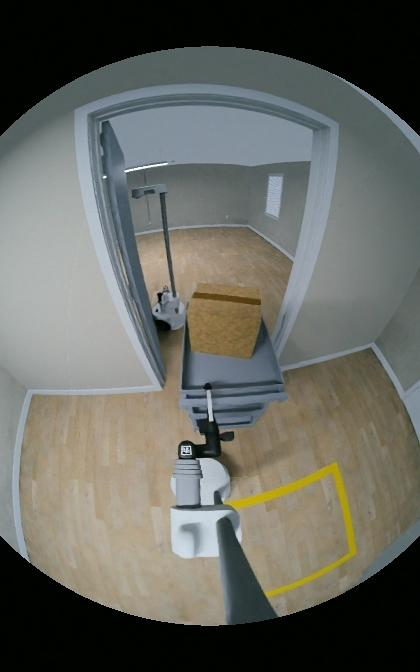

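>>> move:
  r2: {"base":{"translate_m":-0.45},"contact_limits":{"translate_m":0.3},"pace":"slow"}
  blocking: false

>>> wait:
  seconds: 6
  cameras: []

>>> move:
  r2: {"base":{"translate_m":-0.4,"strafe_m":-0.42},"contact_limits":{"translate_m":0.3},"pace":"slow"}
  blocking: false

>>> wait:
  seconds: 7
  cameras: ["r2_head_camera","r2_head_left_camera","r2_head_right_camera"]

Scene clock: 330.40 s.
move: r2 moving
r1: as last shown
r1.lidar_m: 4.98 2.66 0.25 - 0.25 0.25 0.57 0.86 1.21 2.79 2.92 4.17
r1.motor_effort: lift_m=+20(20) arm_m=+4(4) wheel_0=-31(31) wheel_1=+35(35) wheel_2=+6(7)
r1.servo_current: wrist_yaw_rad=39(59) wrist_pitch_rad=46(52) wrist_roll_rad=52(59) gripper_m=46(46)
r1.contact_limits: strafe_m 0.9
r1.wrist_depth_mm: - 133 249 - 397 233 177 / - 118 135 - 402 236 179 / - 120 159 - 375 238 181 / 109 135 200 - 415 240 182 / 138 - - 1661 382 240 182 / 230 1229 192 1160 187 240 183 / 227 768 759 153 382 214 183
r2.base_odometry: x=-5.461 y=-0.971 heading=+0.107
r2.turned_by_wheels: +0.001
r2.turned_by_imu: +0.001
r2.base_tilt: forward=-0.7 right=+0.0
r2.lidar_m: 0.34 0.88 1.16 2.09 2.17 2.09 1.89 1.95 2.44 2.60 0.53 0.37
r2.base_status: translate_m moving
r2.joint_positions: lift_m=+0.665 arm_m=+0.000 wrist_yaw_rad=+0.010 wrist_pitch_rad=+0.004 wrist_roll_rad=+1.572 gripper_m=-0.028
r2.joint_status: not commanded
r2.measured_speeds: translate_m=-0.049 strafe_m=-0.001 rotate_rad=+0.001 lift_m=+0.000 arm_m=+0.000 wrist_yaw_rad=+0.000 wrist_pitch_rad=+0.000 wrist_roll_rad=+0.000
r2.motor_effort: lift_m=+15(15) arm_m=-4(4) wheel_0=+0(4) wheel_1=-4(7) wheel_2=+17(18)
r2.servo_current: wrist_yaw_rad=52(72) wrist_pitch_rad=39(46) wrist_roll_rad=46(59) gripper_m=169(169)
r2.contact_limits: translate_m 0.3
r2.hand_pose: x=+0.4602 y=-0.0845 z=+0.8423 quat_wxyz=(+0.707, +0.707, +0.005, +0.002) (m; r2's base frame)
r2.wrist_depth_mm: - 375 370 179 180 691 - / - 384 121 180 181 759 - / - 397 122 181 182 778 - / - 415 123 182 183 778 - / - 436 123 184 185 - - / - 449 125 186 186 160 459 / - 136 - - 137 154 -
pictures: none

Scene clock: 335.67 s.
earlier move: r2 done
r1.base_odometry: x=-1.924 y=-0.430 heading=-2.357
r1.turned_by_wheels: +0.000
r1.turned_by_imu: +0.000
r1.base_tilt: forward=-1.6 right=+1.3
r1.lidar_m: 4.98 2.66 0.25 - 0.25 0.26 0.55 1.23 1.24 2.78 2.93 4.17
r1.base_status: not commanded
r1.joint_positions: lift_m=+0.124 arm_m=+0.000 wrist_yaw_rad=+3.196 wrist_pitch_rad=+0.002 wrist_roll_rad=+0.000 gripper_m=+0.056
r1.joint_status: not commanded
r1.measured_speeds: all 0
r1.motor_effort: lift_m=+19(20) arm_m=+4(4) wheel_0=-31(31) wheel_1=+35(36) wheel_2=+6(7)
r1.servo_current: wrist_yaw_rad=52(85) wrist_pitch_rad=39(52) wrist_roll_rad=39(78) gripper_m=46(46)
r1.contact_limits: strafe_m 0.9
r1.hand_pose: x=-0.1218 y=+0.0716 z=+0.3019 quat_wxyz=(-0.027, -0.001, +0.000, +1.000) (m; r1's base frame)
r1.wrist_depth_mm: - 134 1537 - 394 231 177 / - 118 135 - 399 236 179 / - 120 159 - 373 238 180 / 109 135 200 - 413 239 182 / 211 - 1661 1661 382 239 183 / 230 1182 192 1182 187 241 183 / 225 759 750 154 384 215 183
r2.base_odometry: x=-5.895 y=-1.018 heading=+0.107
r2.turned_by_wheels: +0.000
r2.turned_by_imu: +0.003
r2.base_tilt: forward=-0.6 right=+0.1
r2.lidar_m: 0.35 1.33 1.67 2.06 2.10 1.62 1.47 1.51 1.91 2.66 2.14 0.43
r2.base_status: done
r2.joint_positions: lift_m=+0.665 arm_m=+0.000 wrist_yaw_rad=+0.010 wrist_pitch_rad=+0.004 wrist_roll_rad=+1.572 gripper_m=-0.028
r2.joint_status: not commanded
r2.measured_speeds: all 0
r2.motor_effort: lift_m=+15(15) arm_m=-3(4) wheel_0=+1(5) wheel_1=-4(8) wheel_2=+11(18)
r2.servo_current: wrist_yaw_rad=59(78) wrist_pitch_rad=39(52) wrist_roll_rad=52(65) gripper_m=163(176)
r2.contact_limits: translate_m 0.3
r2.hand_pose: x=+0.4602 y=-0.0845 z=+0.8423 quat_wxyz=(+0.707, +0.707, +0.005, +0.002) (m; r2's base frame)
r2.wrist_depth_mm: - - 148 214 214 1576 - / - - 418 207 210 707 - / - 415 141 202 202 - - / - 421 421 195 197 798 - / - 427 424 190 191 - - / - 427 171 185 186 159 - / - 138 126 - 132 152 -
wait: 5.27 of 6 s (r2 has come to rest)
pictures: none
No camera images: "cameras" was empty.

Scene clock: 336.17 s.
move: r2 moving
r1: as last shown
r1.lidar_m: 4.96 2.66 0.25 - 0.25 0.25 0.54 1.19 1.22 2.78 2.95 4.21
r1.motor_effort: lift_m=+20(20) arm_m=+4(4) wheel_0=-31(31) wheel_1=+35(35) wheel_2=+6(6)
r1.servo_current: wrist_yaw_rad=65(65) wrist_pitch_rad=39(46) wrist_roll_rad=39(65) gripper_m=46(46)
r1.contact_limits: strafe_m 0.9
r1.wrist_depth_mm: - 134 1499 - 394 231 177 / - 118 135 - 399 236 179 / - 120 159 - 375 237 180 / 109 135 200 - 413 239 182 / 211 - 1921 1661 379 240 183 / 230 1229 192 1182 187 242 183 / 226 741 759 153 382 214 182
r2.base_odometry: x=-5.903 y=-1.028 heading=+0.108
r2.turned_by_wheels: +0.002
r2.turned_by_imu: +0.002
r2.base_tilt: forward=-0.7 right=+0.0
r2.lidar_m: 0.35 1.32 1.72 2.07 2.09 1.62 1.48 1.51 1.92 2.66 2.14 0.41
r2.base_status: translate_m moving; strafe_m moving
r2.joint_positions: lift_m=+0.665 arm_m=+0.000 wrist_yaw_rad=+0.012 wrist_pitch_rad=+0.004 wrist_roll_rad=+1.572 gripper_m=-0.028
r2.joint_status: not commanded
r2.measured_speeds: translate_m=-0.034 strafe_m=-0.036 rotate_rad=+0.001 lift_m=+0.000 arm_m=+0.000 wrist_yaw_rad=+0.016 wrist_pitch_rad=+0.000 wrist_roll_rad=+0.000
r2.motor_effort: lift_m=+15(15) arm_m=-3(4) wheel_0=+11(13) wheel_1=-7(8) wheel_2=+16(16)
r2.servo_current: wrist_yaw_rad=78(78) wrist_pitch_rad=39(46) wrist_roll_rad=46(52) gripper_m=169(169)
r2.contact_limits: translate_m 0.3
r2.hand_pose: x=+0.4603 y=-0.0839 z=+0.8423 quat_wxyz=(+0.707, +0.707, +0.006, +0.003) (m; r2's base frame)
r2.wrist_depth_mm: - - 148 214 214 1756 - / - - 415 208 208 699 - / - 421 140 202 202 - - / - 424 418 195 196 798 - / - 424 421 190 191 - - / - 424 171 186 187 159 - / - 138 126 - 132 152 -
pictures: none

Scene clock: 342.73 s.
earlier move: r2 done
r1.base_odometry: x=-1.924 y=-0.430 heading=-2.357
r1.turned_by_wheels: +0.000
r1.turned_by_imu: +0.000
r1.base_tilt: forward=-1.6 right=+1.3
r1.lidar_m: 4.98 2.66 0.25 - 0.25 0.25 0.54 1.23 1.22 2.79 2.94 4.18
r1.base_status: not commanded
r1.joint_positions: lift_m=+0.124 arm_m=+0.000 wrist_yaw_rad=+3.196 wrist_pitch_rad=+0.002 wrist_roll_rad=+0.000 gripper_m=+0.056
r1.joint_status: not commanded
r1.measured_speeds: all 0
r1.motor_effort: lift_m=+20(20) arm_m=+4(4) wheel_0=-30(31) wheel_1=+35(36) wheel_2=+6(7)
r1.servo_current: wrist_yaw_rad=46(72) wrist_pitch_rad=39(59) wrist_roll_rad=59(72) gripper_m=39(52)
r1.contact_limits: strafe_m 0.9
r1.hand_pose: x=-0.1218 y=+0.0716 z=+0.3019 quat_wxyz=(-0.027, -0.001, +0.000, +1.000) (m; r1's base frame)
r1.wrist_depth_mm: - 134 - - 394 232 177 / - 119 135 - 402 235 179 / - 120 158 - 373 238 180 / 109 135 200 - 410 239 182 / 213 - - 1921 384 240 183 / 230 1205 195 1160 187 241 183 / 225 750 750 153 384 215 183
r2.base_odometry: x=-6.247 y=-1.479 heading=+0.109
r2.turned_by_wheels: +0.000
r2.turned_by_imu: +0.008
r2.base_tilt: forward=-0.7 right=+0.1
r2.lidar_m: 0.32 0.42 2.29 2.42 1.69 1.15 1.04 1.05 1.34 2.29 2.33 0.48
r2.base_status: done
r2.joint_positions: lift_m=+0.665 arm_m=+0.000 wrist_yaw_rad=+0.021 wrist_pitch_rad=+0.004 wrist_roll_rad=+1.573 gripper_m=-0.028
r2.joint_status: not commanded
r2.measured_speeds: all 0
r2.on_its_own: wrist_yaw_rad is at rest, and its servo_current (130 mA) is outside its rest range (0 to 104 mA)
r2.motor_effort: lift_m=+15(15) arm_m=-3(4) wheel_0=+13(20) wheel_1=+1(8) wheel_2=+11(17)
r2.servo_current: wrist_yaw_rad=130(137) wrist_pitch_rad=52(52) wrist_roll_rad=39(72) gripper_m=169(176)
r2.contact_limits: translate_m 0.3
r2.hand_pose: x=+0.4611 y=-0.0813 z=+0.8423 quat_wxyz=(+0.706, +0.708, +0.009, +0.006) (m; r2's base frame)
r2.wrist_depth_mm: - - - 366 - 1336 1098 / - - - 334 402 410 410 / 1618 - - 286 - 1708 508 / 1618 - - 251 271 1808 - / 1661 484 459 222 233 741 - / 1576 439 179 200 196 157 - / 1499 153 175 - 134 162 -
wait: 6.57 of 7 s (r2 has come to rest)
pictures: r2_head_camera, r2_head_left_camera, r2_head_right_camera
Images, in order (width x height): r2_head_camera 420x560, r2_head_left_camera 420x672, r2_head_right_camera 420x672.

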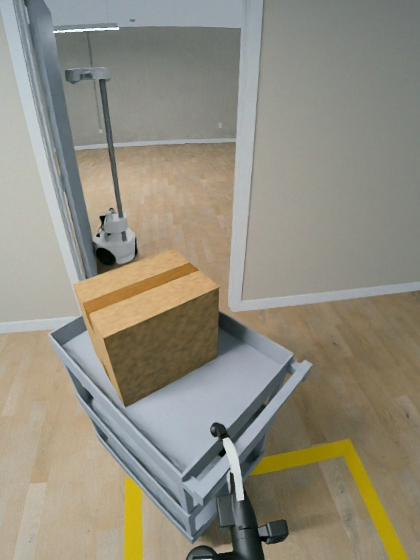

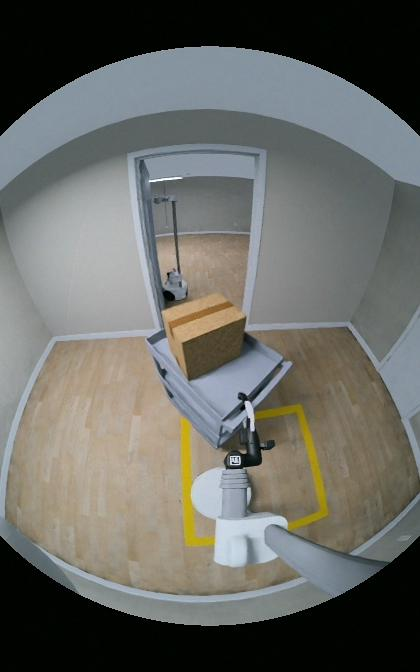

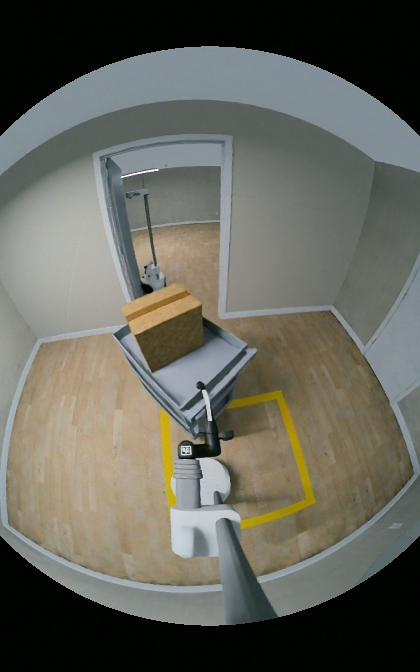

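>>> move:
  r2: {"base":{"translate_m":-0.68},"contact_limits":{"translate_m":0.3},"pace":"slow"}
  r1: {"base":{"translate_m":1.1}}
  blocking: false

>>> wait:
  seconds: 8
  cameras: []

>>> wait:
  seconds: 4
  cameras: ["r2_head_camera","r2_head_left_camera","r2_head_right_camera"]

Scene clock: 351.03 s.
move: r1 contact_stop; r2 moving
r1.base_odometry: x=-1.925 y=-0.430 heading=-2.353
r1.turned_by_wheels: +0.004
r1.turned_by_imu: +0.004
r1.base_tilt: forward=-1.6 right=+1.3
r1.lidar_m: 4.98 2.68 0.25 - 0.25 0.25 0.58 1.25 1.21 2.76 2.91 4.20
r1.base_status: translate_m contact_stop
r1.joint_positions: lift_m=+0.124 arm_m=+0.000 wrist_yaw_rad=+3.196 wrist_pitch_rad=+0.002 wrist_roll_rad=+0.000 gripper_m=+0.056
r1.joint_status: not commanded
r1.measured_speeds: all 0
r1.on_its_own: the wheels are slack since a contact_stop
r1.motor_effort: lift_m=+19(20) arm_m=+4(4) wheel_0=+4(28) wheel_1=-1(32) wheel_2=+0(5)
r1.servo_current: wrist_yaw_rad=59(59) wrist_pitch_rad=39(46) wrist_roll_rad=46(59) gripper_m=46(46)
r1.hand_pose: x=-0.1218 y=+0.0716 z=+0.3019 quat_wxyz=(-0.027, -0.001, +0.000, +1.000) (m; r1's base frame)
r1.wrist_depth_mm: - 134 - - 394 233 177 / - 119 135 - 402 236 179 / - 120 155 - 407 238 181 / 109 135 201 - 384 240 182 / 212 - - 1921 384 241 182 / 229 1205 193 1182 187 241 183 / 227 759 750 153 355 215 183
r2.base_odometry: x=-6.259 y=-1.480 heading=+0.110
r2.turned_by_wheels: +0.001
r2.turned_by_imu: +0.001
r2.base_tilt: forward=-0.7 right=+0.0
r2.lidar_m: 0.33 0.43 2.30 2.42 1.67 1.12 1.01 1.05 1.30 2.28 2.34 0.45
r2.base_status: translate_m moving
r2.joint_positions: lift_m=+0.665 arm_m=+0.000 wrist_yaw_rad=+0.021 wrist_pitch_rad=+0.004 wrist_roll_rad=+1.573 gripper_m=-0.028
r2.joint_status: not commanded
r2.measured_speeds: translate_m=-0.050 strafe_m=+0.000 rotate_rad=-0.006 lift_m=+0.000 arm_m=+0.000 wrist_yaw_rad=+0.000 wrist_pitch_rad=+0.000 wrist_roll_rad=+0.000
r2.motor_effort: lift_m=+15(15) arm_m=-3(3) wheel_0=+1(16) wheel_1=-2(4) wheel_2=+16(19)
r2.servo_current: wrist_yaw_rad=117(130) wrist_pitch_rad=39(46) wrist_roll_rad=46(52) gripper_m=163(169)
r2.contact_limits: translate_m 0.3
r2.hand_pose: x=+0.4611 y=-0.0812 z=+0.8423 quat_wxyz=(+0.706, +0.708, +0.009, +0.006) (m; r2's base frame)
r2.wrist_depth_mm: - - - 359 - 1336 1078 / - - - 325 402 413 452 / 1576 - - 286 303 1618 512 / 1661 - - 251 271 1863 - / 1618 480 462 223 227 778 - / 1576 439 177 200 195 157 - / 1576 151 176 - 134 162 -
pictures: none

not run: a stop that you did not command came earlier in this reply.

not run: a stop that you did not command came earlier in this reply.

>>> move:
  r1: {"base":{"translate_m":1.1,"strafe_m":-0.15},"contact_limits":{"translate_m":1}}
  blocking: false

>>> wait:
  seconds: 6
  cameras: []

>>> wait:
  seconds: 3
  cameras: ["r2_head_camera","r2_head_left_camera","r2_head_right_camera"]

Scene clock: 356.67 s.
earlier move: r1 contact_stop; r2 moving
move: r1 moving
r1.base_odometry: x=-1.950 y=-0.449 heading=-2.352
r1.turned_by_wheels: +0.000
r1.turned_by_imu: +0.000
r1.base_tilt: forward=-1.6 right=+1.3
r1.lidar_m: 4.94 2.63 0.25 - 0.25 0.25 0.57 1.23 1.29 2.78 2.94 4.19
r1.base_status: earlier translate_m contact_stop (by the wheels' count: +0.001 of +1.100); translate_m moving; strafe_m moving
r1.joint_positions: lift_m=+0.124 arm_m=+0.000 wrist_yaw_rad=+3.196 wrist_pitch_rad=+0.002 wrist_roll_rad=+0.000 gripper_m=+0.056
r1.joint_status: not commanded
r1.measured_speeds: translate_m=+0.122 strafe_m=-0.017 rotate_rad=-0.002 lift_m=+0.000 arm_m=+0.000 wrist_yaw_rad=+0.000 wrist_pitch_rad=+0.000 wrist_roll_rad=+0.000
r1.motor_effort: lift_m=+19(20) arm_m=+4(4) wheel_0=+6(6) wheel_1=+9(11) wheel_2=-9(9)
r1.servo_current: wrist_yaw_rad=52(72) wrist_pitch_rad=39(52) wrist_roll_rad=46(52) gripper_m=46(46)
r1.contact_limits: translate_m 1
r1.hand_pose: x=-0.1218 y=+0.0716 z=+0.3019 quat_wxyz=(-0.027, -0.001, +0.000, +1.000) (m; r1's base frame)
r1.wrist_depth_mm: - 134 249 - 404 236 177 / - 118 135 - 413 238 180 / - 120 158 - 415 240 181 / 109 135 201 - 430 240 183 / 211 - - - 392 244 184 / 230 1205 193 1182 191 244 184 / 226 759 750 153 364 205 184
r2.base_odometry: x=-6.807 y=-1.540 heading=+0.108
r2.turned_by_wheels: -0.002
r2.turned_by_imu: -0.003
r2.base_tilt: forward=-0.7 right=+0.1
r2.lidar_m: 0.36 2.38 2.57 2.36 0.81 0.51 0.45 0.50 0.61 1.36 0.48 0.37
r2.base_status: translate_m moving
r2.joint_positions: lift_m=+0.665 arm_m=+0.000 wrist_yaw_rad=-0.006 wrist_pitch_rad=+0.004 wrist_roll_rad=+1.567 gripper_m=-0.028
r2.joint_status: not commanded
r2.measured_speeds: translate_m=-0.102 strafe_m=-0.001 rotate_rad=-0.002 lift_m=+0.000 arm_m=+0.000 wrist_yaw_rad=-0.003 wrist_pitch_rad=+0.000 wrist_roll_rad=+0.000
r2.motor_effort: lift_m=+15(15) arm_m=-3(3) wheel_0=-13(15) wheel_1=-7(11) wheel_2=+7(8)
r2.servo_current: wrist_yaw_rad=59(65) wrist_pitch_rad=39(46) wrist_roll_rad=59(59) gripper_m=169(169)
r2.contact_limits: translate_m 0.3
r2.hand_pose: x=+0.4587 y=-0.0892 z=+0.8423 quat_wxyz=(+0.708, +0.706, -0.001, -0.004) (m; r2's base frame)
r2.wrist_depth_mm: - 375 375 180 180 691 - / - 389 384 180 181 - - / - 404 123 182 183 - - / - 421 124 183 185 - - / - 442 125 185 186 - - / - - 126 187 187 156 - / - - - - 129 1576 1205
pictures: none

Scene clock: 358.60 s.
earlier move: r1 moving; r2 done
r1.base_odometry: x=-2.363 y=-0.766 heading=-2.353
r1.turned_by_wheels: +0.000
r1.turned_by_imu: +0.000
r1.base_tilt: forward=-1.6 right=+1.3
r1.lidar_m: 4.41 2.69 2.03 1.97 1.80 0.42 0.34 1.61 2.12 2.74 2.93 4.13
r1.base_status: translate_m moving; strafe_m moving
r1.joint_positions: lift_m=+0.124 arm_m=+0.000 wrist_yaw_rad=+3.196 wrist_pitch_rad=+0.002 wrist_roll_rad=+0.000 gripper_m=+0.056
r1.joint_status: not commanded
r1.measured_speeds: translate_m=+0.297 strafe_m=-0.041 rotate_rad=-0.004 lift_m=+0.000 arm_m=+0.000 wrist_yaw_rad=+0.000 wrist_pitch_rad=+0.000 wrist_roll_rad=+0.000
r1.motor_effort: lift_m=+20(20) arm_m=+4(4) wheel_0=+6(8) wheel_1=+4(11) wheel_2=-4(10)
r1.servo_current: wrist_yaw_rad=39(72) wrist_pitch_rad=46(52) wrist_roll_rad=33(59) gripper_m=39(52)
r1.contact_limits: translate_m 1
r1.hand_pose: x=-0.1218 y=+0.0716 z=+0.3019 quat_wxyz=(-0.027, -0.001, +0.000, +1.000) (m; r1's base frame)
r1.wrist_depth_mm: - 134 455 492 - - - / - 118 137 488 - - - / - 119 158 539 - - - / 110 135 195 473 - - - / 138 1708 - 469 - - - / 218 1229 196 462 187 1138 1078 / 224 750 759 143 778 759 788
r2.base_odometry: x=-6.923 y=-1.552 heading=+0.107
r2.turned_by_wheels: -0.001
r2.turned_by_imu: -0.001
r2.base_tilt: forward=-0.6 right=+0.1
r2.lidar_m: 0.37 2.49 2.56 2.35 0.61 0.41 0.35 0.37 0.49 1.02 0.41 0.38
r2.base_status: done
r2.joint_positions: lift_m=+0.665 arm_m=+0.000 wrist_yaw_rad=-0.009 wrist_pitch_rad=+0.004 wrist_roll_rad=+1.567 gripper_m=-0.028
r2.joint_status: not commanded
r2.measured_speeds: all 0
r2.motor_effort: lift_m=+15(15) arm_m=-3(4) wheel_0=-14(19) wheel_1=-7(11) wheel_2=+1(8)
r2.servo_current: wrist_yaw_rad=52(78) wrist_pitch_rad=46(46) wrist_roll_rad=39(59) gripper_m=163(169)
r2.contact_limits: translate_m 0.3
r2.hand_pose: x=+0.4584 y=-0.0901 z=+0.8423 quat_wxyz=(+0.708, +0.706, -0.002, -0.005) (m; r2's base frame)
r2.wrist_depth_mm: - 359 109 164 164 - - / - 377 111 168 169 741 - / - 397 114 173 173 - - / - 427 117 177 178 - - / - - 120 181 182 1366 - / - - 124 186 187 157 399 / - 154 - - 130 1537 1205
wait: 1.93 of 6 s (r2 has come to rest)
pictures: none
No camera images: "cameras" was empty.

Scene clock: 361.33 s.
earlier move: r1 done
r1.base_odometry: x=-2.806 y=-1.105 heading=-2.352
r1.turned_by_wheels: +0.000
r1.turned_by_imu: +0.000
r1.base_tilt: forward=-1.6 right=+1.3
r1.lidar_m: 3.86 2.74 2.10 2.02 2.18 1.95 1.60 1.53 2.75 2.69 2.86 3.96
r1.base_status: done
r1.joint_positions: lift_m=+0.124 arm_m=+0.000 wrist_yaw_rad=+3.196 wrist_pitch_rad=+0.002 wrist_roll_rad=+0.000 gripper_m=+0.056
r1.joint_status: not commanded
r1.measured_speeds: all 0
r1.motor_effort: lift_m=+19(20) arm_m=+4(4) wheel_0=+3(8) wheel_1=+2(11) wheel_2=+1(10)
r1.servo_current: wrist_yaw_rad=46(72) wrist_pitch_rad=39(52) wrist_roll_rad=39(65) gripper_m=39(52)
r1.contact_limits: translate_m 1
r1.hand_pose: x=-0.1218 y=+0.0716 z=+0.3019 quat_wxyz=(-0.027, -0.001, +0.000, +1.000) (m; r1's base frame)
r1.wrist_depth_mm: - 134 - - - - - / - 120 134 - - - - / - 123 156 - - - - / 110 135 186 - - - - / 213 - - 1618 1863 1756 1661 / 230 1229 193 1160 187 1138 1098 / 229 750 759 798 768 750 778
r2.base_odometry: x=-6.923 y=-1.552 heading=+0.107
r2.turned_by_wheels: +0.000
r2.turned_by_imu: +0.000
r2.base_tilt: forward=-0.6 right=+0.1
r2.lidar_m: 0.38 2.47 2.55 2.36 0.63 0.40 0.35 0.36 0.46 1.06 0.44 0.38
r2.base_status: done
r2.joint_positions: lift_m=+0.665 arm_m=+0.000 wrist_yaw_rad=-0.009 wrist_pitch_rad=+0.004 wrist_roll_rad=+1.567 gripper_m=-0.028
r2.joint_status: not commanded
r2.measured_speeds: all 0
r2.motor_effort: lift_m=+15(15) arm_m=-2(4) wheel_0=-14(19) wheel_1=-7(11) wheel_2=+1(8)
r2.servo_current: wrist_yaw_rad=65(78) wrist_pitch_rad=46(52) wrist_roll_rad=46(59) gripper_m=169(169)
r2.contact_limits: translate_m 0.3
r2.hand_pose: x=+0.4584 y=-0.0901 z=+0.8423 quat_wxyz=(+0.708, +0.706, -0.002, -0.005) (m; r2's base frame)
r2.wrist_depth_mm: - 359 109 164 165 - - / - 377 111 168 169 741 - / - 399 114 173 174 - - / - 427 117 177 178 - - / - - 120 182 182 1397 - / - - 124 186 188 157 399 / - 154 - - 130 1537 1205
wait: 2.73 of 3 s (r1 has come to rest)
pictures: r2_head_camera, r2_head_left_camera, r2_head_right_camera
Images, in order (width x height): r2_head_camera 420x560, r2_head_left_camera 420x672, r2_head_right_camera 420x672.

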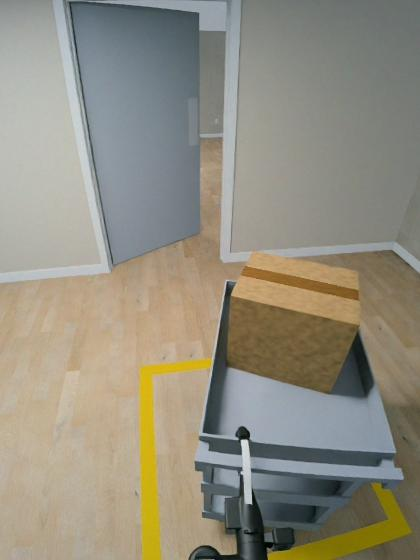

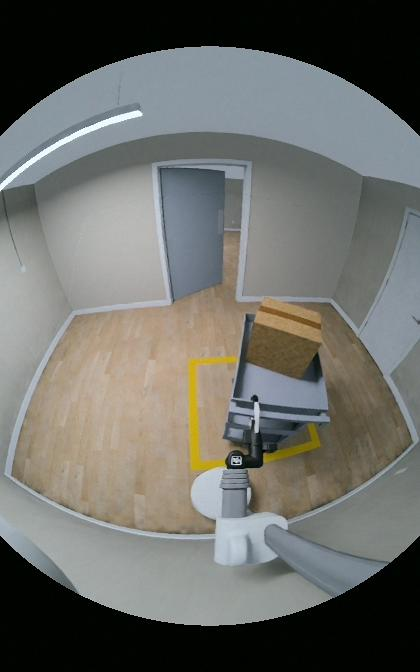

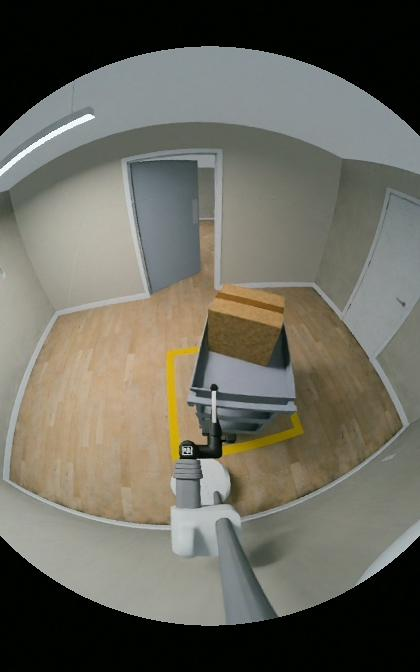

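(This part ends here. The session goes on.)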